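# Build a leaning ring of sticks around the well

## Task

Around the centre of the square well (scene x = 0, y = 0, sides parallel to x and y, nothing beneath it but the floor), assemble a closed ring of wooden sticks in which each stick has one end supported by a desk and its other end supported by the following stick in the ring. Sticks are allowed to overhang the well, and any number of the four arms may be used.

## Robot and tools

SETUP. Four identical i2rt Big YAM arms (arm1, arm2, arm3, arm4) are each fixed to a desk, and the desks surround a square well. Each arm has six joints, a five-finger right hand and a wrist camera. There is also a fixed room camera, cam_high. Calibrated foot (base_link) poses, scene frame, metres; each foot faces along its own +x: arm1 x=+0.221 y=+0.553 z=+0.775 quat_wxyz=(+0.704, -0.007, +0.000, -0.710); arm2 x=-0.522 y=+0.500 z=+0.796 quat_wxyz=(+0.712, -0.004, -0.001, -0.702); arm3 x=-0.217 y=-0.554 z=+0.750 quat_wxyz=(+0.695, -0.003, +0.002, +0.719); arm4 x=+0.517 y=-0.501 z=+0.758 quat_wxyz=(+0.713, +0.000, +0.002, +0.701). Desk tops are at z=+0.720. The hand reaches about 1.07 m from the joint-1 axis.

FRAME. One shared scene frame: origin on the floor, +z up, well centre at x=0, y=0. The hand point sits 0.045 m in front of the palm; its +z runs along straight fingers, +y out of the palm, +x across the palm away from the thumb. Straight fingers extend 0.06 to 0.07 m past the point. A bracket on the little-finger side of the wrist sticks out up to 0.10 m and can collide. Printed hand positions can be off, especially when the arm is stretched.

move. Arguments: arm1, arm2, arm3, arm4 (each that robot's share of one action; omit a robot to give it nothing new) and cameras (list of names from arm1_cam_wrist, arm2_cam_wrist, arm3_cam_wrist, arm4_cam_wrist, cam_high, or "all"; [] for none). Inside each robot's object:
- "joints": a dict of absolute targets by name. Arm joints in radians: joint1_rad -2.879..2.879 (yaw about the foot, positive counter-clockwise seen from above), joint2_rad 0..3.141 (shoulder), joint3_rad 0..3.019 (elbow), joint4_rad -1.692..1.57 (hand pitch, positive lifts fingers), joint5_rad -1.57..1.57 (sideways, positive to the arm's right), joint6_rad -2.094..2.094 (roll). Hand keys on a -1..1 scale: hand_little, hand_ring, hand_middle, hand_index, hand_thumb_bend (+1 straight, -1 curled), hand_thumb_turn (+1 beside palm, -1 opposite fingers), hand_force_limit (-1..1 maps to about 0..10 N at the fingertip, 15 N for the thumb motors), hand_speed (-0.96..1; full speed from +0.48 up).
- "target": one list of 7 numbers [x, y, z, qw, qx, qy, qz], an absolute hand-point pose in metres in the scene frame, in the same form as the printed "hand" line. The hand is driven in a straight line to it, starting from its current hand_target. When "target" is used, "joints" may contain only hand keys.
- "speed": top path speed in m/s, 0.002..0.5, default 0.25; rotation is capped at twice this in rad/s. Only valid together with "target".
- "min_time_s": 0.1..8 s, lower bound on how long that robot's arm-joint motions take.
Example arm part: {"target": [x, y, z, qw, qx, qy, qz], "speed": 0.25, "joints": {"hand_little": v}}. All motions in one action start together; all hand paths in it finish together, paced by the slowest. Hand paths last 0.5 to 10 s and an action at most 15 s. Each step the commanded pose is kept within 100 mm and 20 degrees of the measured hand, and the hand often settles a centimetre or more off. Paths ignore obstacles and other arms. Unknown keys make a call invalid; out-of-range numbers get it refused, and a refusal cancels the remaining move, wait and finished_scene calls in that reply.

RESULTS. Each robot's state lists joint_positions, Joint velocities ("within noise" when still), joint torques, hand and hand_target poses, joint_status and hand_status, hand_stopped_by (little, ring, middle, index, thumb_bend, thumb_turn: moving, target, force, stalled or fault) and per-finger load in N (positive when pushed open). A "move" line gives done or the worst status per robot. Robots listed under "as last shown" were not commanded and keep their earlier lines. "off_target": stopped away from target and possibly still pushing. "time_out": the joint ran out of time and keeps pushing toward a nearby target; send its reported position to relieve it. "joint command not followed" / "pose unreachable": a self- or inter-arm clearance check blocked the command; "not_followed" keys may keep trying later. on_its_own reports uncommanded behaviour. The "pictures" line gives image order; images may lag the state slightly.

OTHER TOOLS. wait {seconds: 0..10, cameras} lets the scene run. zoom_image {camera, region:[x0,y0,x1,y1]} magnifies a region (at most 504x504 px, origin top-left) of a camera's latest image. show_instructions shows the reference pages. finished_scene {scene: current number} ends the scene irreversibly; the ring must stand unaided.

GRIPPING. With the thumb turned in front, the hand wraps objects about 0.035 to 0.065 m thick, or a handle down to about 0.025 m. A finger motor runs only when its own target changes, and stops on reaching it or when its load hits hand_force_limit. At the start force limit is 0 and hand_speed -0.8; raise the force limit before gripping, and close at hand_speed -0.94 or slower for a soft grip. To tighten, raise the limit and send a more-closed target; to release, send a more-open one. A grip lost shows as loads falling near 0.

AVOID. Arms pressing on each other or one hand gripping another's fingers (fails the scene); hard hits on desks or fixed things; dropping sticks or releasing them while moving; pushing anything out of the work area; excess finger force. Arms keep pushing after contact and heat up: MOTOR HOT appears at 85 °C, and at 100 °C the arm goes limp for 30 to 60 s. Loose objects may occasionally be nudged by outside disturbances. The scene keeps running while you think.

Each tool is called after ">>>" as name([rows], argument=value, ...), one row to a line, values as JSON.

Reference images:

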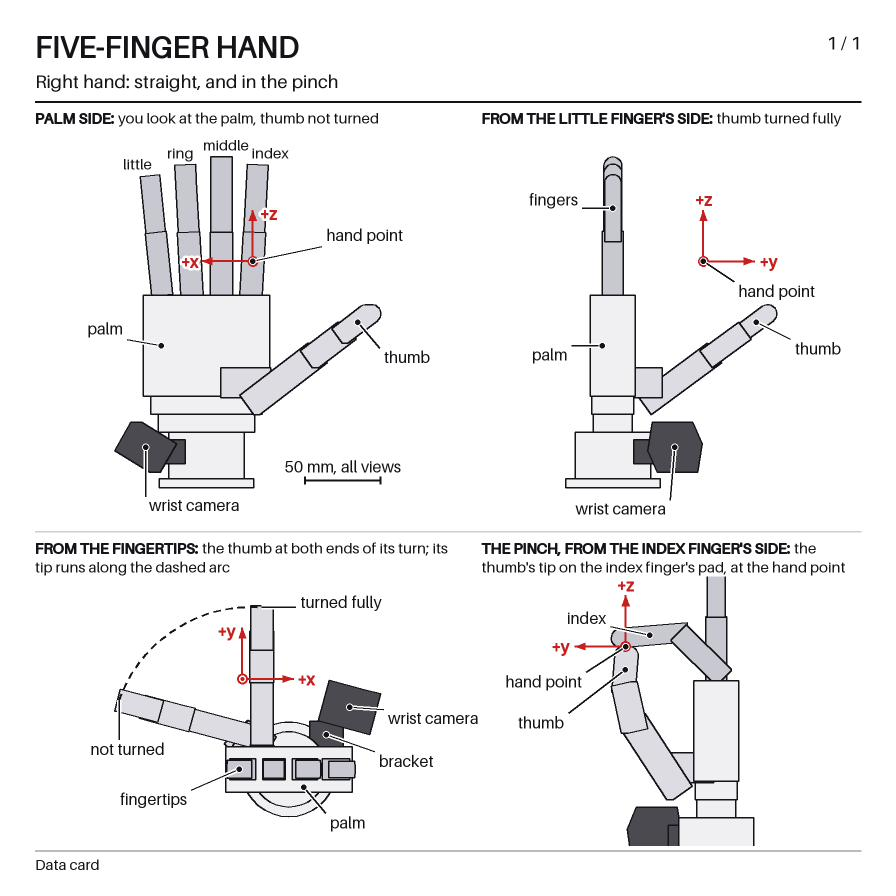

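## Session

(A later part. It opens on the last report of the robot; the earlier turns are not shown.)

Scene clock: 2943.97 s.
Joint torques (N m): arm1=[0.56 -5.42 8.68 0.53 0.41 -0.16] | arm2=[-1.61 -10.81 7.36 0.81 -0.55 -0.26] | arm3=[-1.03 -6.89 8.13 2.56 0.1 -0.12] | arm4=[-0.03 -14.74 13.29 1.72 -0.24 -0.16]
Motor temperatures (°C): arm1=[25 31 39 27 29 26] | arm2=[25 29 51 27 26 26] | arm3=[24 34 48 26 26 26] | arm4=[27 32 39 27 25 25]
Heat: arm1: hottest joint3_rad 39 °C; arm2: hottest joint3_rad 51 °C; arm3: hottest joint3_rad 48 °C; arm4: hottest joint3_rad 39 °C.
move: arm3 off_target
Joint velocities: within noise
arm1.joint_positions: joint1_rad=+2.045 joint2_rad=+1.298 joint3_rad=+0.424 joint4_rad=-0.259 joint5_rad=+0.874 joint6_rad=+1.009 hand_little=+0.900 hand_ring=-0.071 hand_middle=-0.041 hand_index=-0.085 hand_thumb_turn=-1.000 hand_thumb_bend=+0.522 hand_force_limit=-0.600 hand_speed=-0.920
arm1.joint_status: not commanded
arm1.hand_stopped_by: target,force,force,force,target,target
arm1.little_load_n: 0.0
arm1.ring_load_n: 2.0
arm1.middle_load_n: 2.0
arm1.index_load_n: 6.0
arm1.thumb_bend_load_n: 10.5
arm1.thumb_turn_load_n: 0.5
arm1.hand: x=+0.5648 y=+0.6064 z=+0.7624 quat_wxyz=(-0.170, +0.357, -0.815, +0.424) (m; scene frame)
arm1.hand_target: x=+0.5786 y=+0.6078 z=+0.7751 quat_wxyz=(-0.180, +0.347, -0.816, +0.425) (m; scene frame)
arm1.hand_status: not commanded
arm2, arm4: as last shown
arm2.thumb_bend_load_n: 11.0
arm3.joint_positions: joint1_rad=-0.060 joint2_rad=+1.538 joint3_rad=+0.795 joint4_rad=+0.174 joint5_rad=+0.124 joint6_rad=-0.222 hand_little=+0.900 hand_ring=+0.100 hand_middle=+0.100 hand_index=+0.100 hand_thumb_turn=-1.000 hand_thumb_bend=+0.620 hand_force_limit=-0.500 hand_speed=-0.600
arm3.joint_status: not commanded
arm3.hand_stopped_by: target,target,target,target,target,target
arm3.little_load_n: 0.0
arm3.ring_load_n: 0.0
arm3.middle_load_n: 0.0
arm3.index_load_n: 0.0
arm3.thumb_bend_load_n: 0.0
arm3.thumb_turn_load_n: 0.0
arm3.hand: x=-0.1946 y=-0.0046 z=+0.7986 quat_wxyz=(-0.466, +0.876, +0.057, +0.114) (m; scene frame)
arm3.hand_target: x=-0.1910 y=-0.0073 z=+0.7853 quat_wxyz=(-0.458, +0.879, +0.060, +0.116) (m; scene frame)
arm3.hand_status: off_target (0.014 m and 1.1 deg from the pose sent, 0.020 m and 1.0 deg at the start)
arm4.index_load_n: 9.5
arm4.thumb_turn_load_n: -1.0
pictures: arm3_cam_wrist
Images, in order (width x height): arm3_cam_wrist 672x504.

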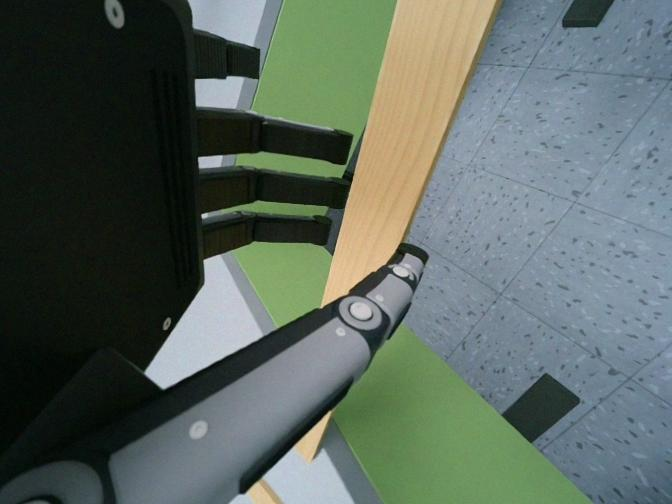

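>>> move(arm3={"joints": {"hand_thumb_bend": 0.52, "hand_index": 0.0, "hand_middle": 0.02, "hand_ring": 0.0, "hand_force_limit": -0.5, "hand_speed": -0.85}}, cameras=[])

>>> move(arm3={"joints": {"hand_index": -0.12, "hand_middle": -0.06, "hand_ring": -0.08, "hand_force_limit": -0.6, "hand_speed": -0.93}}, cameras=["arm3_cam_wrist", "cam_high"])

>>> zoom_image(camera="cam_high", region=[280, 160, 380, 270])

Scene clock: 2952.60 s.
Joint torques (N m): arm1=[0.97 -5.3 8.59 0.8 0.43 -0.15] | arm2=[-1.61 -10.81 7.36 0.83 -0.55 -0.26] | arm3=[-1.14 -6.77 8.12 2.54 0.1 -0.12] | arm4=[-0.09 -14.68 13.3 1.74 -0.24 -0.15]
Motor temperatures (°C): arm1=[25 31 39 27 29 26] | arm2=[25 29 51 27 26 26] | arm3=[24 34 47 26 26 26] | arm4=[27 32 39 27 25 25]
Heat: arm1: hottest joint3_rad 39 °C; arm2: hottest joint3_rad 51 °C; arm3: hottest joint3_rad 47 °C; arm4: hottest joint3_rad 39 °C.
move: arm3 done
Joint velocities: within noise
arm1, arm2, arm4: as last shown
arm1.thumb_turn_load_n: 0.0
arm2.thumb_bend_load_n: 11.5
arm3.joint_positions: joint1_rad=-0.060 joint2_rad=+1.538 joint3_rad=+0.795 joint4_rad=+0.174 joint5_rad=+0.124 joint6_rad=-0.222 hand_little=+0.900 hand_ring=+0.000 hand_middle=+0.020 hand_index=+0.000 hand_thumb_turn=-1.000 hand_thumb_bend=+0.520 hand_force_limit=-0.500 hand_speed=-0.850
arm3.joint_status: all done
arm3.hand_stopped_by: target,target,target,target,target,target
arm3.little_load_n: -0.5
arm3.ring_load_n: 0.0
arm3.middle_load_n: 0.0
arm3.index_load_n: 0.0
arm3.thumb_bend_load_n: 0.5
arm3.thumb_turn_load_n: 0.0
arm3.hand: x=-0.1946 y=-0.0046 z=+0.7987 quat_wxyz=(-0.466, +0.876, +0.057, +0.114) (m; scene frame)
arm3.hand_target: x=-0.1910 y=-0.0073 z=+0.7854 quat_wxyz=(-0.458, +0.879, +0.060, +0.116) (m; scene frame)
arm3.hand_status: not commanded
arm4.ring_load_n: 2.5
pictures: none
No camera images: "cameras" was empty.

Scene clock: 2953.70 s.
Joint torques (N m): arm1=[0.44 -5.42 8.65 0.76 0.43 -0.13] | arm2=[-1.61 -10.75 7.38 0.81 -0.55 -0.26] | arm3=[-1.08 -6.77 8.13 2.47 0.1 -0.12] | arm4=[-0.15 -14.86 13.29 1.77 -0.24 -0.16]
Motor temperatures (°C): arm1=[25 31 39 27 29 26] | arm2=[25 29 51 27 26 26] | arm3=[24 34 47 26 26 26] | arm4=[27 32 39 27 25 25]
Heat: arm1: hottest joint3_rad 39 °C; arm2: hottest joint3_rad 51 °C; arm3: hottest joint3_rad 47 °C; arm4: hottest joint3_rad 39 °C.
move: arm3 done
Joint velocities: within noise
arm1, arm2, arm4: as last shown
arm2.thumb_bend_load_n: 11.0
arm3.joint_positions: joint1_rad=-0.060 joint2_rad=+1.538 joint3_rad=+0.795 joint4_rad=+0.175 joint5_rad=+0.124 joint6_rad=-0.222 hand_little=+0.900 hand_ring=-0.080 hand_middle=-0.060 hand_index=-0.120 hand_thumb_turn=-1.000 hand_thumb_bend=+0.520 hand_force_limit=-0.600 hand_speed=-0.930
arm3.joint_status: all done
arm3.hand_stopped_by: target,target,target,target,target,target
arm3.little_load_n: 0.0
arm3.ring_load_n: 0.0
arm3.middle_load_n: 0.0
arm3.index_load_n: 0.0
arm3.thumb_bend_load_n: 0.0
arm3.thumb_turn_load_n: 0.0
arm3.hand: x=-0.1946 y=-0.0044 z=+0.7988 quat_wxyz=(-0.466, +0.876, +0.057, +0.114) (m; scene frame)
arm3.hand_target: x=-0.1910 y=-0.0073 z=+0.7854 quat_wxyz=(-0.458, +0.879, +0.060, +0.116) (m; scene frame)
arm3.hand_status: not commanded
arm4.joint_positions: joint1_rad=+0.878 joint2_rad=+1.720 joint3_rad=+1.084 joint4_rad=-0.033 joint5_rad=-0.405 joint6_rad=-0.671 hand_little=+0.900 hand_ring=-0.071 hand_middle=-0.042 hand_index=-0.097 hand_thumb_turn=-1.000 hand_thumb_bend=+0.523 hand_force_limit=-0.500 hand_speed=-0.920
arm4.ring_load_n: 2.0
arm4.index_load_n: 9.0
arm4.thumb_turn_load_n: -0.5
arm4.hand: x=+0.0096 y=-0.1499 z=+0.8152 quat_wxyz=(-0.408, +0.575, +0.674, -0.222) (m; scene frame)
pictures: arm3_cam_wrist, cam_high
Images, in order (width x height): arm3_cam_wrist 672x504, cam_high 672x504.

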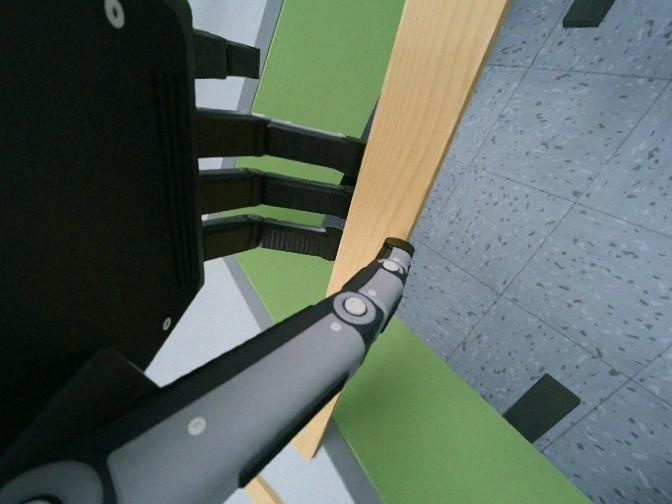

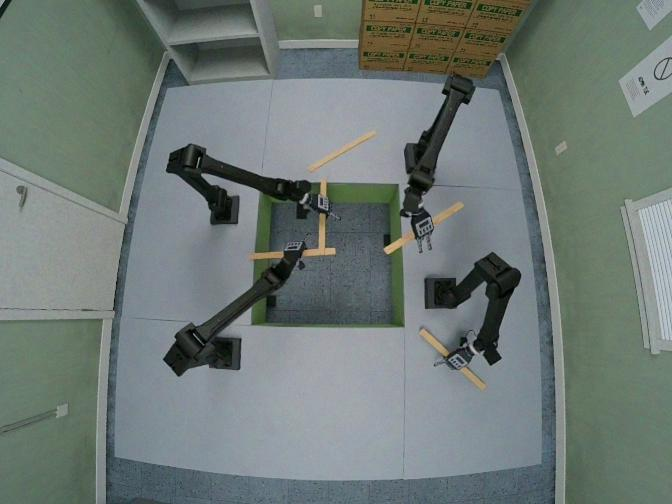

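Scaled by 4.582 from the camera's 672x504 image, which has a finer 960x720 frame.

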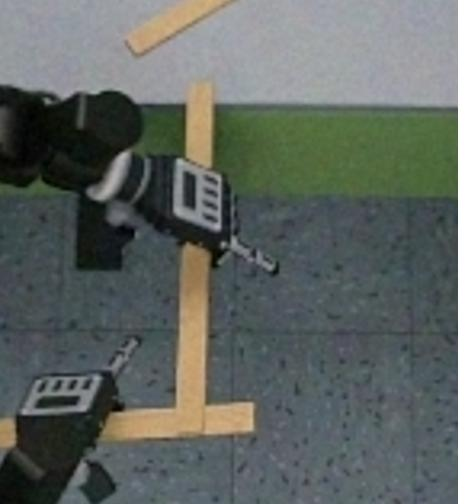

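>>> move(arm3={"joints": {"hand_thumb_bend": 0.75, "hand_index": 0.2, "hand_middle": 0.2, "hand_ring": 0.2, "hand_force_limit": -0.5, "hand_speed": -0.6}}, cameras=[])

>>> move(arm3={"target": [-0.191, -0.010, 0.777, 0.45779, -0.87943, -0.06027, -0.11578], "speed": 0.03}, cameras=["arm3_cam_wrist"])

>>> move(arm3={"joints": {"hand_thumb_bend": 0.52, "hand_speed": -0.7}}, cameras=["arm3_cam_wrist", "cam_high"])

>>> zoom_image(camera="cam_high", region=[280, 160, 380, 270])

Scene clock: 2970.10 s.
Joint torques (N m): arm1=[0.03 -5.71 8.84 0.64 0.4 -0.16] | arm2=[-1.61 -10.81 7.38 0.81 -0.55 -0.26] | arm3=[-1.03 -6.77 8.13 2.51 0.1 -0.12] | arm4=[-0.03 -14.92 13.24 1.74 -0.24 -0.16]
Motor temperatures (°C): arm1=[25 31 39 27 29 26] | arm2=[25 29 51 27 26 26] | arm3=[24 34 46 26 26 26] | arm4=[27 32 39 27 25 25]
Heat: arm1: hottest joint3_rad 39 °C; arm2: hottest joint3_rad 51 °C; arm3: hottest joint3_rad 46 °C; arm4: hottest joint3_rad 39 °C.
move: arm3 done
Joint velocities: within noise
arm1, arm2, arm4: as last shown
arm2.thumb_bend_load_n: 11.5
arm3.joint_positions: joint1_rad=-0.060 joint2_rad=+1.538 joint3_rad=+0.795 joint4_rad=+0.175 joint5_rad=+0.124 joint6_rad=-0.222 hand_little=+0.900 hand_ring=+0.200 hand_middle=+0.200 hand_index=+0.200 hand_thumb_turn=-1.000 hand_thumb_bend=+0.750 hand_force_limit=-0.500 hand_speed=-0.600
arm3.joint_status: all done
arm3.hand_stopped_by: target,target,target,target,target,target
arm3.little_load_n: 0.0
arm3.ring_load_n: 0.0
arm3.middle_load_n: 0.0
arm3.index_load_n: 0.0
arm3.thumb_bend_load_n: 0.0
arm3.thumb_turn_load_n: 0.0
arm3.hand: x=-0.1946 y=-0.0044 z=+0.7988 quat_wxyz=(-0.466, +0.876, +0.057, +0.114) (m; scene frame)
arm3.hand_target: x=-0.1910 y=-0.0073 z=+0.7854 quat_wxyz=(-0.458, +0.879, +0.060, +0.116) (m; scene frame)
arm3.hand_status: not commanded
arm4.middle_load_n: 0.5
arm4.index_load_n: 9.5
arm4.thumb_turn_load_n: -1.0
pictures: none
No camera images: "cameras" was empty.

Scene clock: 2971.07 s.
Joint torques (N m): arm1=[1.08 -5.01 8.75 0.59 0.42 -0.14] | arm2=[-1.61 -10.81 7.38 0.81 -0.56 -0.26] | arm3=[-1.08 -6.77 7.97 2.58 0.1 -0.12] | arm4=[-0.15 -14.8 13.27 1.76 -0.25 -0.16]
Motor temperatures (°C): arm1=[25 31 39 27 29 26] | arm2=[25 29 51 27 26 26] | arm3=[24 34 46 26 26 26] | arm4=[27 32 39 27 25 25]
Heat: arm1: hottest joint3_rad 39 °C; arm2: hottest joint3_rad 51 °C; arm3: hottest joint3_rad 46 °C; arm4: hottest joint3_rad 39 °C.
move: arm3 off_target
Joint velocities: within noise
arm1, arm2: as last shown
arm1.ring_load_n: 2.5
arm2.thumb_bend_load_n: 11.0
arm3.joint_positions: joint1_rad=-0.060 joint2_rad=+1.550 joint3_rad=+0.780 joint4_rad=+0.201 joint5_rad=+0.124 joint6_rad=-0.222 hand_little=+0.900 hand_ring=+0.200 hand_middle=+0.200 hand_index=+0.200 hand_thumb_turn=-1.000 hand_thumb_bend=+0.750 hand_force_limit=-0.500 hand_speed=-0.600
arm3.joint_status: not commanded
arm3.hand_stopped_by: target,target,target,target,target,target
arm3.little_load_n: 0.0
arm3.ring_load_n: 0.0
arm3.middle_load_n: 0.0
arm3.index_load_n: 0.0
arm3.thumb_bend_load_n: 0.0
arm3.thumb_turn_load_n: 0.0
arm3.hand: x=-0.1946 y=-0.0074 z=+0.7904 quat_wxyz=(-0.466, +0.876, +0.057, +0.114) (m; scene frame)
arm3.hand_target: x=-0.1910 y=-0.0103 z=+0.7774 quat_wxyz=(-0.458, +0.879, +0.060, +0.116) (m; scene frame)
arm3.hand_status: off_target (0.014 m and 1.1 deg from the pose sent, 0.023 m and 1.1 deg at the start)
arm4.joint_positions: joint1_rad=+0.878 joint2_rad=+1.720 joint3_rad=+1.084 joint4_rad=-0.033 joint5_rad=-0.405 joint6_rad=-0.671 hand_little=+0.900 hand_ring=-0.071 hand_middle=-0.042 hand_index=-0.097 hand_thumb_turn=-1.000 hand_thumb_bend=+0.523 hand_force_limit=-0.500 hand_speed=-0.920
arm4.joint_status: not commanded
arm4.hand_stopped_by: target,force,force,force,target,target
arm4.little_load_n: 0.0
arm4.ring_load_n: 2.5
arm4.middle_load_n: 0.0
arm4.index_load_n: 9.5
arm4.thumb_bend_load_n: 15.0
arm4.thumb_turn_load_n: -0.5
arm4.hand: x=+0.0096 y=-0.1499 z=+0.8152 quat_wxyz=(-0.408, +0.575, +0.674, -0.222) (m; scene frame)
arm4.hand_target: x=-0.0019 y=-0.1306 z=+0.8315 quat_wxyz=(-0.426, +0.565, +0.672, -0.218) (m; scene frame)
arm4.hand_status: not commanded
pictures: arm3_cam_wrist
Images, in order (width x height): arm3_cam_wrist 672x504.

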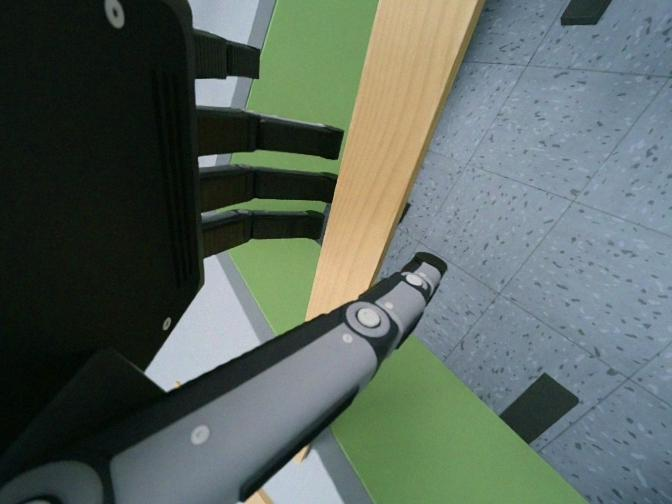

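Scene clock: 2972.10 s.
Joint torques (N m): arm1=[0.09 -5.19 8.73 0.72 0.38 -0.15] | arm2=[-1.61 -10.81 7.38 0.83 -0.55 -0.26] | arm3=[-1.08 -6.83 7.97 2.54 0.09 -0.12] | arm4=[-0.21 -14.86 13.27 1.76 -0.25 -0.15]
Motor temperatures (°C): arm1=[25 31 39 27 29 26] | arm2=[25 29 51 27 26 26] | arm3=[24 34 46 26 26 26] | arm4=[27 32 39 27 25 25]
Heat: arm1: hottest joint3_rad 39 °C; arm2: hottest joint3_rad 51 °C; arm3: hottest joint3_rad 46 °C; arm4: hottest joint3_rad 39 °C.
move: arm3 done
Joint velocities: within noise
arm1, arm4: as last shown
arm1.ring_load_n: 2.0
arm2.joint_positions: joint1_rad=+1.126 joint2_rad=+1.367 joint3_rad=+1.026 joint4_rad=-0.537 joint5_rad=-0.732 joint6_rad=-0.657 hand_little=+0.900 hand_ring=-0.049 hand_middle=+0.900 hand_index=-0.098 hand_thumb_turn=-1.000 hand_thumb_bend=+0.523 hand_force_limit=+0.400 hand_speed=-0.930
arm2.joint_status: not commanded
arm2.hand_stopped_by: target,force,target,force,target,target
arm2.little_load_n: 0.0
arm2.ring_load_n: 2.0
arm2.middle_load_n: 0.0
arm2.index_load_n: 7.0
arm2.thumb_bend_load_n: 11.5
arm2.thumb_turn_load_n: 0.0
arm2.hand: x=-0.0484 y=+0.4163 z=+0.9655 quat_wxyz=(-0.399, +0.765, -0.452, +0.227) (m; scene frame)
arm2.hand_target: x=-0.0519 y=+0.4200 z=+0.9699 quat_wxyz=(-0.400, +0.768, -0.443, +0.231) (m; scene frame)
arm2.hand_status: not commanded
arm3.joint_positions: joint1_rad=-0.060 joint2_rad=+1.550 joint3_rad=+0.780 joint4_rad=+0.201 joint5_rad=+0.124 joint6_rad=-0.222 hand_little=+0.900 hand_ring=+0.200 hand_middle=+0.200 hand_index=+0.200 hand_thumb_turn=-1.000 hand_thumb_bend=+0.520 hand_force_limit=-0.500 hand_speed=-0.700
arm3.joint_status: all done
arm3.hand_stopped_by: target,target,target,target,target,target
arm3.little_load_n: -0.5
arm3.ring_load_n: 0.0
arm3.middle_load_n: 0.0
arm3.index_load_n: 0.0
arm3.thumb_bend_load_n: 0.5
arm3.thumb_turn_load_n: 0.0
arm3.hand: x=-0.1946 y=-0.0074 z=+0.7904 quat_wxyz=(-0.466, +0.876, +0.057, +0.114) (m; scene frame)
arm3.hand_target: x=-0.1910 y=-0.0104 z=+0.7773 quat_wxyz=(-0.458, +0.879, +0.060, +0.116) (m; scene frame)
arm3.hand_status: not commanded
arm4.joint_positions: joint1_rad=+0.878 joint2_rad=+1.720 joint3_rad=+1.084 joint4_rad=-0.033 joint5_rad=-0.405 joint6_rad=-0.672 hand_little=+0.900 hand_ring=-0.071 hand_middle=-0.042 hand_index=-0.097 hand_thumb_turn=-1.000 hand_thumb_bend=+0.523 hand_force_limit=-0.500 hand_speed=-0.920
arm4.ring_load_n: 2.0
arm4.index_load_n: 9.0
arm4.thumb_bend_load_n: 14.5
arm4.thumb_turn_load_n: -1.0
arm4.hand: x=+0.0096 y=-0.1499 z=+0.8152 quat_wxyz=(-0.408, +0.574, +0.674, -0.222) (m; scene frame)
pictures: arm3_cam_wrist, cam_high
Images, in order (width x height): arm3_cam_wrist 672x504, cam_high 672x504.

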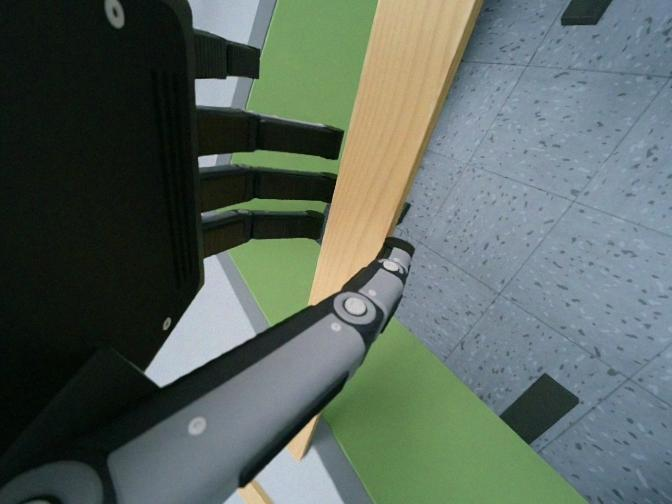

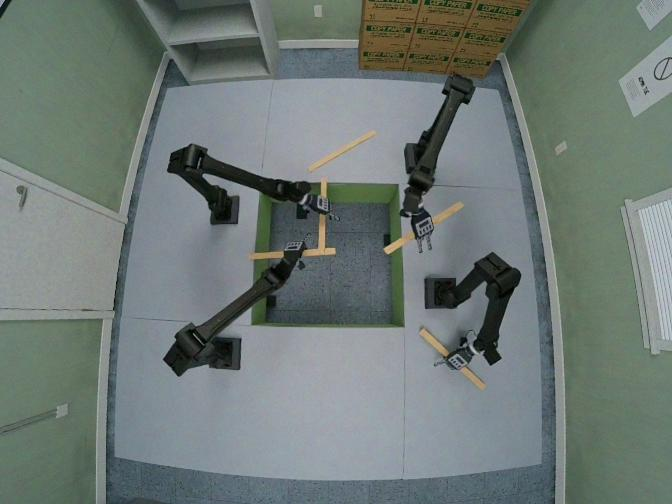

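Scaled by 4.582 from the camera's 672x504 image, which has a finer 960x720 frame.

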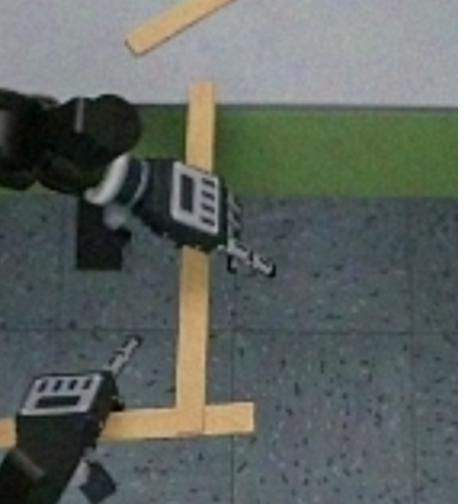

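>>> move(arm3={"joints": {"hand_index": -0.05, "hand_middle": -0.01, "hand_ring": -0.04, "hand_force_limit": -0.5, "hand_speed": -0.9}}, cameras=["arm3_cam_wrist"])

Scene clock: 2977.47 s.
Joint torques (N m): arm1=[0.03 -4.95 8.77 0.57 0.42 -0.18] | arm2=[-1.61 -10.75 7.36 0.81 -0.55 -0.26] | arm3=[-1.08 -6.83 7.95 2.52 0.09 -0.12] | arm4=[-0.03 -14.8 13.29 1.78 -0.24 -0.15]
Motor temperatures (°C): arm1=[25 31 39 27 29 26] | arm2=[25 29 51 27 26 26] | arm3=[24 34 45 26 26 26] | arm4=[27 32 39 27 25 25]
Heat: arm1: hottest joint3_rad 39 °C; arm2: hottest joint3_rad 51 °C; arm3: hottest joint3_rad 45 °C; arm4: hottest joint3_rad 39 °C.
move: arm3 done
Joint velocities: within noise
arm1, arm2, arm4: as last shown
arm1.little_load_n: -0.5
arm1.index_load_n: 6.5
arm2.ring_load_n: 1.5
arm3.joint_positions: joint1_rad=-0.060 joint2_rad=+1.550 joint3_rad=+0.780 joint4_rad=+0.201 joint5_rad=+0.124 joint6_rad=-0.222 hand_little=+0.900 hand_ring=-0.040 hand_middle=-0.010 hand_index=-0.050 hand_thumb_turn=-1.000 hand_thumb_bend=+0.520 hand_force_limit=-0.500 hand_speed=-0.900
arm3.joint_status: all done
arm3.hand_stopped_by: target,target,target,target,target,target
arm3.little_load_n: 0.0
arm3.ring_load_n: 0.0
arm3.middle_load_n: 0.0
arm3.index_load_n: 0.0
arm3.thumb_bend_load_n: 0.0
arm3.thumb_turn_load_n: 0.0
arm3.hand: x=-0.1946 y=-0.0074 z=+0.7904 quat_wxyz=(-0.466, +0.876, +0.057, +0.114) (m; scene frame)
arm3.hand_target: x=-0.1910 y=-0.0104 z=+0.7773 quat_wxyz=(-0.458, +0.879, +0.060, +0.116) (m; scene frame)
arm3.hand_status: not commanded
arm4.ring_load_n: 2.5
arm4.middle_load_n: 0.5
arm4.thumb_bend_load_n: 15.0
pictures: arm3_cam_wrist
Images, in order (width x height): arm3_cam_wrist 672x504.

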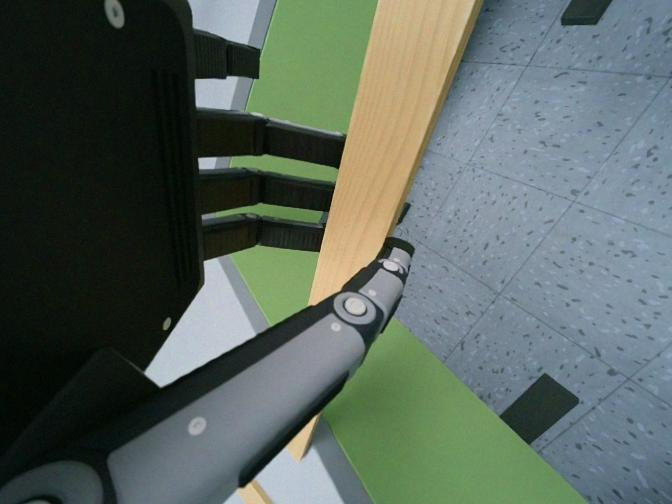

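>>> move(arm3={"joints": {"hand_index": -0.15, "hand_middle": -0.08, "hand_ring": -0.12, "hand_force_limit": -0.6, "hand_speed": -0.93}}, cameras=["arm3_cam_wrist", "cam_high"])

>>> zoom_image(camera="cam_high", region=[280, 160, 380, 270])

Scene clock: 2986.63 s.
Joint torques (N m): arm1=[0.91 -5.54 8.49 0.7 0.4 -0.09] | arm2=[-1.61 -10.81 7.38 0.81 -0.55 -0.26] | arm3=[-1.08 -6.89 7.95 2.51 0.09 -0.13] | arm4=[-0.09 -14.8 13.26 1.76 -0.25 -0.14]
Motor temperatures (°C): arm1=[25 31 39 27 29 26] | arm2=[25 29 51 27 26 26] | arm3=[24 34 44 26 26 26] | arm4=[27 32 39 27 25 25]
Heat: arm1: hottest joint3_rad 39 °C; arm2: hottest joint3_rad 51 °C; arm3: hottest joint3_rad 44 °C; arm4: hottest joint3_rad 39 °C.
move: arm3 done
Joint velocities: within noise
arm1, arm2, arm4: as last shown
arm1.little_load_n: 0.0
arm1.middle_load_n: 2.5
arm1.index_load_n: 6.0
arm1.thumb_turn_load_n: 0.5
arm2.ring_load_n: 2.0
arm3.joint_positions: joint1_rad=-0.060 joint2_rad=+1.551 joint3_rad=+0.780 joint4_rad=+0.201 joint5_rad=+0.124 joint6_rad=-0.222 hand_little=+0.900 hand_ring=-0.120 hand_middle=-0.080 hand_index=-0.150 hand_thumb_turn=-1.000 hand_thumb_bend=+0.520 hand_force_limit=-0.600 hand_speed=-0.930
arm3.joint_status: all done
arm3.hand_stopped_by: target,target,target,target,target,target
arm3.little_load_n: 0.0
arm3.ring_load_n: 0.0
arm3.middle_load_n: 0.0
arm3.index_load_n: 0.5
arm3.thumb_bend_load_n: 1.0
arm3.thumb_turn_load_n: 0.0
arm3.hand: x=-0.1946 y=-0.0075 z=+0.7898 quat_wxyz=(-0.465, +0.876, +0.057, +0.114) (m; scene frame)
arm3.hand_target: x=-0.1910 y=-0.0104 z=+0.7773 quat_wxyz=(-0.458, +0.879, +0.060, +0.116) (m; scene frame)
arm3.hand_status: not commanded
arm4.ring_load_n: 2.0
arm4.middle_load_n: 0.0
arm4.hand: x=+0.0096 y=-0.1498 z=+0.8152 quat_wxyz=(-0.408, +0.574, +0.674, -0.222) (m; scene frame)
pictures: arm3_cam_wrist, cam_high
Images, in order (width x height): arm3_cam_wrist 672x504, cam_high 672x504.

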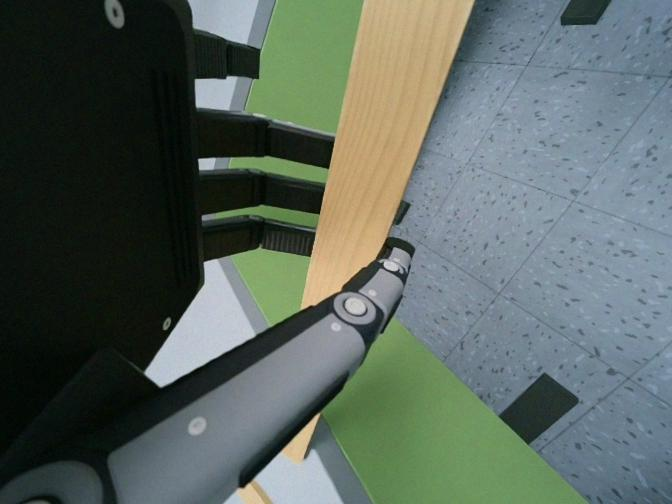

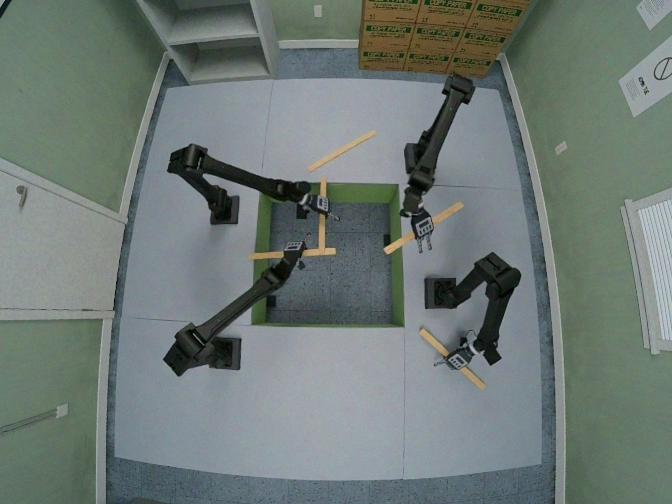

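Scaled by 4.582 from the camera's 672x504 image, which has a finer 960x720 frame.

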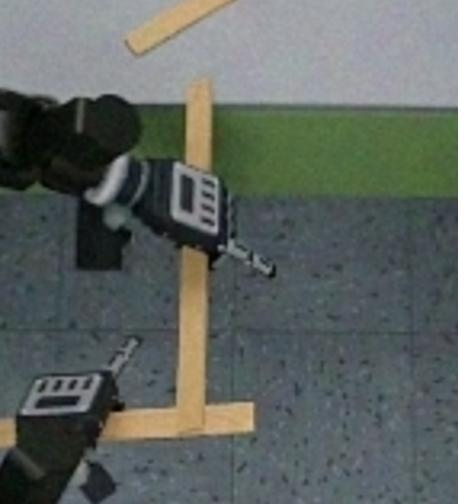

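>>> move(arm3={"joints": {"hand_index": 0.2, "hand_middle": 0.2, "hand_ring": 0.2, "hand_speed": -0.75}}, cameras=["arm3_cam_wrist", "cam_high"])

>>> zoom_image(camera="cam_high", region=[280, 160, 380, 270])

Scene clock: 2999.90 s.
Joint torques (N m): arm1=[0.62 -4.84 8.64 0.65 0.4 -0.1] | arm2=[-1.61 -10.81 7.36 0.81 -0.55 -0.26] | arm3=[-1.03 -6.77 7.95 2.52 0.09 -0.12] | arm4=[-0.09 -14.74 13.27 1.76 -0.24 -0.15]
Motor temperatures (°C): arm1=[25 31 39 27 29 26] | arm2=[25 29 51 27 26 26] | arm3=[24 34 44 26 26 26] | arm4=[27 32 39 27 25 25]
Heat: arm1: hottest joint3_rad 39 °C; arm2: hottest joint3_rad 51 °C; arm3: hottest joint3_rad 44 °C; arm4: hottest joint3_rad 39 °C.
move: arm3 done
Joint velocities: within noise
arm1.joint_positions: joint1_rad=+2.045 joint2_rad=+1.298 joint3_rad=+0.424 joint4_rad=-0.259 joint5_rad=+0.874 joint6_rad=+1.009 hand_little=+0.900 hand_ring=-0.071 hand_middle=-0.041 hand_index=-0.085 hand_thumb_turn=-1.000 hand_thumb_bend=+0.522 hand_force_limit=-0.600 hand_speed=-0.920
arm1.joint_status: not commanded
arm1.hand_stopped_by: target,force,force,force,target,target
arm1.little_load_n: 0.0
arm1.ring_load_n: 2.0
arm1.middle_load_n: 2.5
arm1.index_load_n: 6.0
arm1.thumb_bend_load_n: 10.5
arm1.thumb_turn_load_n: 0.5
arm1.hand: x=+0.5648 y=+0.6064 z=+0.7624 quat_wxyz=(-0.170, +0.357, -0.815, +0.424) (m; scene frame)
arm1.hand_target: x=+0.5786 y=+0.6078 z=+0.7751 quat_wxyz=(-0.180, +0.347, -0.816, +0.425) (m; scene frame)
arm1.hand_status: not commanded
arm2, arm4: as last shown
arm2.ring_load_n: 1.5
arm3.joint_positions: joint1_rad=-0.060 joint2_rad=+1.551 joint3_rad=+0.780 joint4_rad=+0.201 joint5_rad=+0.124 joint6_rad=-0.222 hand_little=+0.900 hand_ring=+0.200 hand_middle=+0.200 hand_index=+0.200 hand_thumb_turn=-1.000 hand_thumb_bend=+0.520 hand_force_limit=-0.600 hand_speed=-0.750
arm3.joint_status: all done
arm3.hand_stopped_by: target,target,target,target,target,target
arm3.little_load_n: 0.0
arm3.ring_load_n: 0.0
arm3.middle_load_n: 0.0
arm3.index_load_n: 0.0
arm3.thumb_bend_load_n: 0.0
arm3.thumb_turn_load_n: 0.0
arm3.hand: x=-0.1946 y=-0.0075 z=+0.7898 quat_wxyz=(-0.465, +0.876, +0.057, +0.114) (m; scene frame)
arm3.hand_target: x=-0.1910 y=-0.0104 z=+0.7773 quat_wxyz=(-0.458, +0.879, +0.060, +0.116) (m; scene frame)
arm3.hand_status: not commanded
arm4.ring_load_n: 2.5
arm4.thumb_bend_load_n: 14.5
arm4.thumb_turn_load_n: -0.5
pictures: arm3_cam_wrist, cam_high
Images, in order (width x height): arm3_cam_wrist 672x504, cam_high 672x504.

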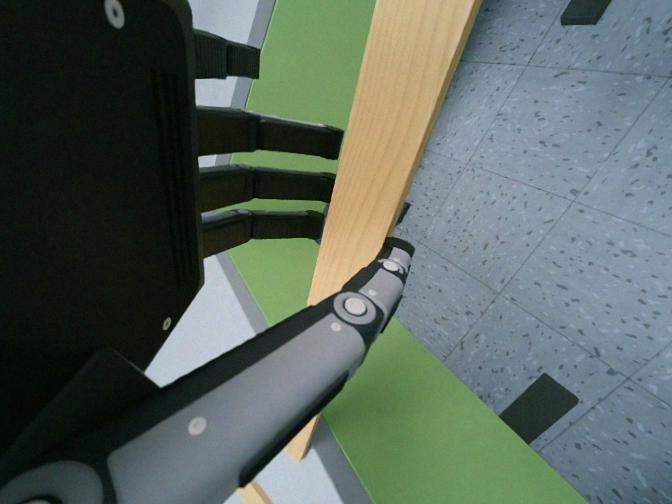

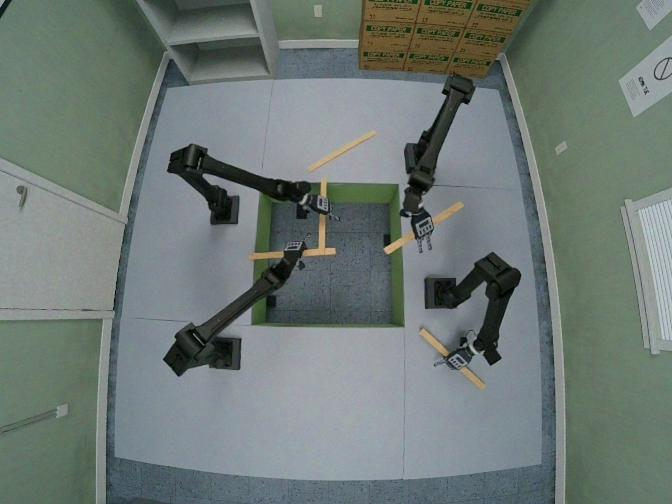

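Scaled by 4.582 from the camera's 672x504 image, which has a finer 960x720 frame.

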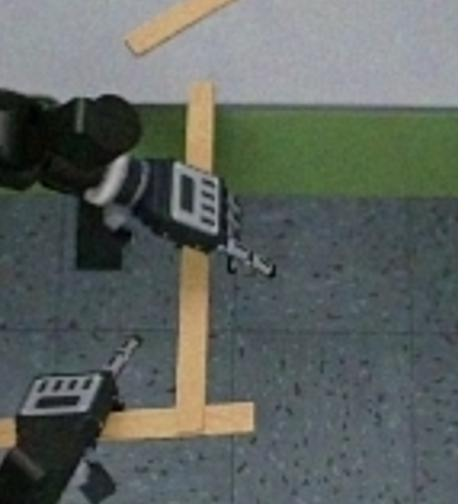

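>>> move(arm3={"joints": {"hand_thumb_bend": 0.7, "hand_speed": -0.5}}, cameras=[])

>>> move(arm3={"target": [-0.191, -0.008, 0.825, 0.45779, -0.87943, -0.06027, -0.11578], "speed": 0.04}, cameras=[])

>>> move(arm3={"target": [-0.191, -0.008, 0.781, 0.45779, -0.87943, -0.06027, -0.11578], "speed": 0.03}, cameras=["arm3_cam_wrist"])

Scene clock: 3012.00 s.
Joint torques (N m): arm1=[0.67 -5.77 8.69 0.64 0.38 -0.15] | arm2=[-1.61 -10.81 7.38 0.81 -0.55 -0.26] | arm3=[-1.14 -6.89 7.95 2.51 0.09 -0.12] | arm4=[-0.15 -14.74 13.27 1.74 -0.25 -0.15]
Motor temperatures (°C): arm1=[25 31 39 27 29 26] | arm2=[25 29 51 27 26 26] | arm3=[24 34 43 26 26 26] | arm4=[27 32 39 27 25 25]
Heat: arm1: hottest joint3_rad 39 °C; arm2: hottest joint3_rad 51 °C; arm3: hottest joint3_rad 43 °C; arm4: hottest joint3_rad 39 °C.
move: arm3 done
Joint velocities: within noise
arm1, arm2, arm4: as last shown
arm1.middle_load_n: 2.0
arm1.thumb_turn_load_n: 0.0
arm3.joint_positions: joint1_rad=-0.060 joint2_rad=+1.551 joint3_rad=+0.780 joint4_rad=+0.201 joint5_rad=+0.124 joint6_rad=-0.222 hand_little=+0.900 hand_ring=+0.200 hand_middle=+0.200 hand_index=+0.200 hand_thumb_turn=-1.000 hand_thumb_bend=+0.700 hand_force_limit=-0.600 hand_speed=-0.500
arm3.joint_status: all done
arm3.hand_stopped_by: target,target,target,target,target,target
arm3.little_load_n: 0.0
arm3.ring_load_n: 0.0
arm3.middle_load_n: 0.0
arm3.index_load_n: 0.0
arm3.thumb_bend_load_n: 0.0
arm3.thumb_turn_load_n: 0.0
arm3.hand: x=-0.1946 y=-0.0075 z=+0.7898 quat_wxyz=(-0.465, +0.876, +0.057, +0.114) (m; scene frame)
arm3.hand_target: x=-0.1910 y=-0.0104 z=+0.7773 quat_wxyz=(-0.458, +0.879, +0.060, +0.116) (m; scene frame)
arm3.hand_status: not commanded
arm4.index_load_n: 9.5
arm4.thumb_bend_load_n: 15.0
pictures: none
No camera images: "cameras" was empty.

Scene clock: 3013.83 s.
Joint torques (N m): arm1=[0.62 -5.19 8.84 0.66 0.42 -0.13] | arm2=[-1.61 -10.81 7.38 0.83 -0.56 -0.26] | arm3=[-1.08 -8.64 12.75 1.35 0.11 -0.12] | arm4=[-0.15 -14.8 13.3 1.74 -0.25 -0.14]
Motor temperatures (°C): arm1=[25 31 39 27 29 26] | arm2=[25 29 51 27 26 26] | arm3=[24 34 43 26 26 26] | arm4=[27 32 39 27 25 25]
Heat: arm1: hottest joint3_rad 39 °C; arm2: hottest joint3_rad 51 °C; arm3: hottest joint3_rad 43 °C; arm4: hottest joint3_rad 39 °C.
move: arm3 off_target
Joint velocities: within noise
arm1, arm2, arm4: as last shown
arm1.little_load_n: -0.5
arm2.ring_load_n: 2.0
arm3.joint_positions: joint1_rad=-0.060 joint2_rad=+1.486 joint3_rad=+0.785 joint4_rad=+0.077 joint5_rad=+0.124 joint6_rad=-0.222 hand_little=+0.900 hand_ring=+0.200 hand_middle=+0.200 hand_index=+0.200 hand_thumb_turn=-1.000 hand_thumb_bend=+0.700 hand_force_limit=-0.600 hand_speed=-0.500
arm3.joint_status: not commanded
arm3.hand_stopped_by: target,target,target,target,target,target
arm3.little_load_n: 0.0
arm3.ring_load_n: 0.0
arm3.middle_load_n: 0.0
arm3.index_load_n: 0.0
arm3.thumb_bend_load_n: 0.0
arm3.thumb_turn_load_n: 0.0
arm3.hand: x=-0.1951 y=-0.0255 z=+0.8029 quat_wxyz=(-0.441, +0.888, +0.059, +0.111) (m; scene frame)
arm3.hand_target: x=-0.1910 y=-0.0090 z=+0.8253 quat_wxyz=(-0.458, +0.879, +0.060, +0.116) (m; scene frame)
arm3.hand_status: off_target (0.028 m and 2.2 deg from the pose sent, 0.035 m and 1.0 deg at the start)
arm4.ring_load_n: 2.0
arm4.middle_load_n: 0.5
arm4.index_load_n: 9.0
arm4.thumb_turn_load_n: -1.0
pictures: none
No camera images: "cameras" was empty.

Scene clock: 3015.83 s.
Joint torques (N m): arm1=[0.15 -5.01 8.59 0.61 0.4 -0.14] | arm2=[-1.61 -10.81 7.36 0.81 -0.55 -0.26] | arm3=[-1.08 -6.83 8.39 2.44 0.09 -0.12] | arm4=[-0.15 -14.8 13.27 1.74 -0.24 -0.14]
Motor temperatures (°C): arm1=[25 31 39 27 29 26] | arm2=[25 29 51 27 26 26] | arm3=[24 34 43 26 26 26] | arm4=[27 32 39 27 25 25]
Heat: arm1: hottest joint3_rad 39 °C; arm2: hottest joint3_rad 51 °C; arm3: hottest joint3_rad 43 °C; arm4: hottest joint3_rad 39 °C.
move: arm3 off_target
Joint velocities: within noise
arm1, arm2, arm4: as last shown
arm1.little_load_n: 0.0
arm1.middle_load_n: 2.5
arm2.thumb_bend_load_n: 11.0
arm3.joint_positions: joint1_rad=-0.060 joint2_rad=+1.546 joint3_rad=+0.785 joint4_rad=+0.187 joint5_rad=+0.124 joint6_rad=-0.222 hand_little=+0.900 hand_ring=+0.200 hand_middle=+0.200 hand_index=+0.200 hand_thumb_turn=-1.000 hand_thumb_bend=+0.700 hand_force_limit=-0.600 hand_speed=-0.500
arm3.joint_status: not commanded
arm3.hand_stopped_by: target,target,target,target,target,target
arm3.little_load_n: 0.0
arm3.ring_load_n: 0.0
arm3.middle_load_n: 0.0
arm3.index_load_n: 0.0
arm3.thumb_bend_load_n: 0.0
arm3.thumb_turn_load_n: 0.0
arm3.hand: x=-0.1946 y=-0.0075 z=+0.7923 quat_wxyz=(-0.464, +0.877, +0.057, +0.114) (m; scene frame)
arm3.hand_target: x=-0.1910 y=-0.0084 z=+0.7812 quat_wxyz=(-0.458, +0.880, +0.060, +0.116) (m; scene frame)
arm3.hand_status: off_target (0.012 m and 0.9 deg from the pose sent, 0.028 m and 2.2 deg at the start)
arm4.middle_load_n: 0.0
arm4.index_load_n: 9.5
arm4.thumb_turn_load_n: -0.5
pictures: arm3_cam_wrist
Images, in order (width x height): arm3_cam_wrist 672x504.

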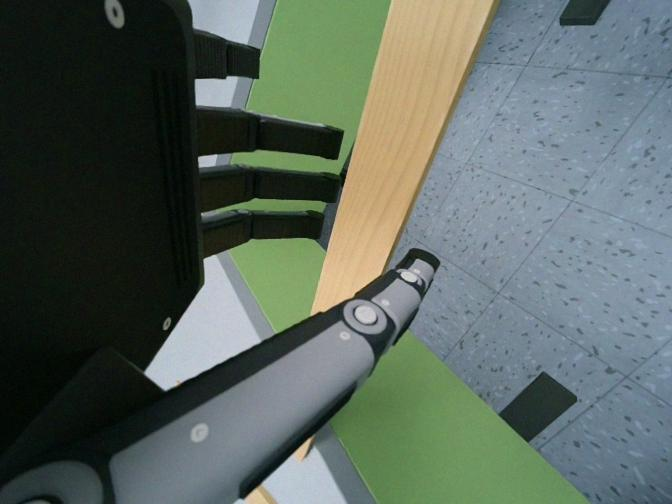

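>>> move(arm3={"joints": {"hand_thumb_bend": 0.52, "hand_index": 0.0, "hand_middle": 0.02, "hand_ring": 0.0, "hand_force_limit": -0.5, "hand_speed": -0.75}}, cameras=["arm3_cam_wrist", "cam_high"])

>>> zoom_image(camera="cam_high", region=[280, 160, 380, 270])

Scene clock: 3024.93 s.
Joint torques (N m): arm1=[0.56 -5.48 8.76 0.68 0.4 -0.15] | arm2=[-1.61 -10.81 7.38 0.81 -0.55 -0.26] | arm3=[-1.14 -6.77 8.39 2.54 0.1 -0.13] | arm4=[-0.09 -14.86 13.24 1.77 -0.24 -0.15]
Motor temperatures (°C): arm1=[25 31 39 27 29 26] | arm2=[25 29 51 27 26 26] | arm3=[24 34 43 26 26 26] | arm4=[27 32 39 27 25 25]
Heat: arm1: hottest joint3_rad 39 °C; arm2: hottest joint3_rad 51 °C; arm3: hottest joint3_rad 43 °C; arm4: hottest joint3_rad 39 °C.
move: arm3 done
Joint velocities: within noise
arm1, arm2: as last shown
arm1.ring_load_n: 2.5
arm1.middle_load_n: 2.0
arm2.ring_load_n: 1.5
arm2.thumb_bend_load_n: 11.5
arm3.joint_positions: joint1_rad=-0.060 joint2_rad=+1.546 joint3_rad=+0.785 joint4_rad=+0.188 joint5_rad=+0.124 joint6_rad=-0.222 hand_little=+0.900 hand_ring=+0.000 hand_middle=+0.020 hand_index=+0.000 hand_thumb_turn=-1.000 hand_thumb_bend=+0.520 hand_force_limit=-0.500 hand_speed=-0.750
arm3.joint_status: all done
arm3.hand_stopped_by: target,target,target,target,target,target
arm3.little_load_n: 0.0
arm3.ring_load_n: 0.0
arm3.middle_load_n: 0.0
arm3.index_load_n: 0.0
arm3.thumb_bend_load_n: 0.5
arm3.thumb_turn_load_n: 0.0
arm3.hand: x=-0.1946 y=-0.0074 z=+0.7924 quat_wxyz=(-0.464, +0.877, +0.057, +0.114) (m; scene frame)
arm3.hand_target: x=-0.1910 y=-0.0083 z=+0.7812 quat_wxyz=(-0.458, +0.879, +0.060, +0.116) (m; scene frame)
arm3.hand_status: not commanded
arm4.joint_positions: joint1_rad=+0.878 joint2_rad=+1.720 joint3_rad=+1.084 joint4_rad=-0.033 joint5_rad=-0.405 joint6_rad=-0.672 hand_little=+0.900 hand_ring=-0.071 hand_middle=-0.042 hand_index=-0.097 hand_thumb_turn=-1.000 hand_thumb_bend=+0.523 hand_force_limit=-0.500 hand_speed=-0.920
arm4.joint_status: not commanded
arm4.hand_stopped_by: target,force,force,force,target,target
arm4.little_load_n: 0.0
arm4.ring_load_n: 2.0
arm4.middle_load_n: 0.0
arm4.index_load_n: 9.0
arm4.thumb_bend_load_n: 15.0
arm4.thumb_turn_load_n: -1.0
arm4.hand: x=+0.0096 y=-0.1498 z=+0.8152 quat_wxyz=(-0.408, +0.574, +0.674, -0.222) (m; scene frame)
arm4.hand_target: x=-0.0019 y=-0.1306 z=+0.8315 quat_wxyz=(-0.426, +0.565, +0.672, -0.218) (m; scene frame)
arm4.hand_status: not commanded
pictures: arm3_cam_wrist, cam_high
Images, in order (width x height): arm3_cam_wrist 672x504, cam_high 672x504.

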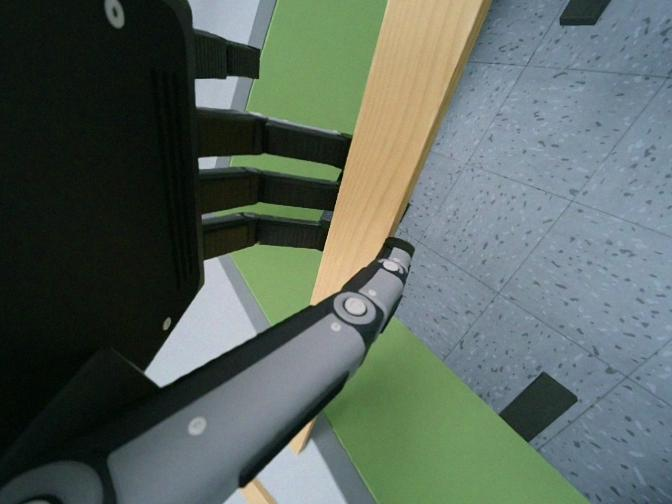

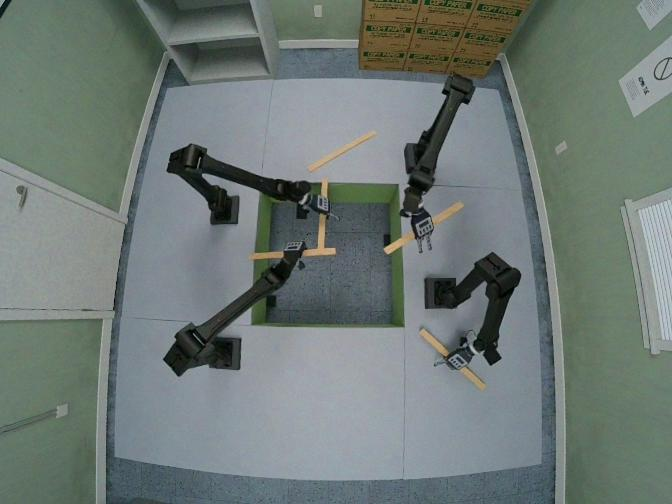

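Scaled by 4.582 from the camera's 672x504 image, which has a finer 960x720 frame.

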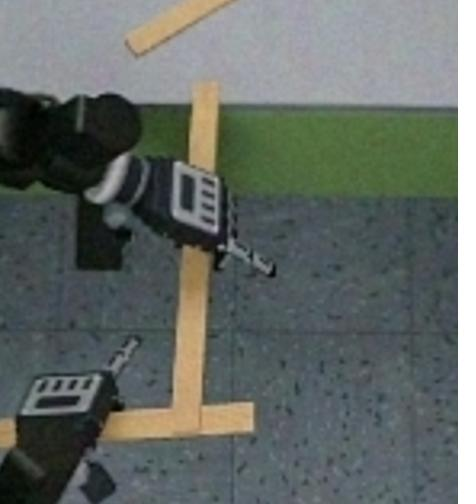

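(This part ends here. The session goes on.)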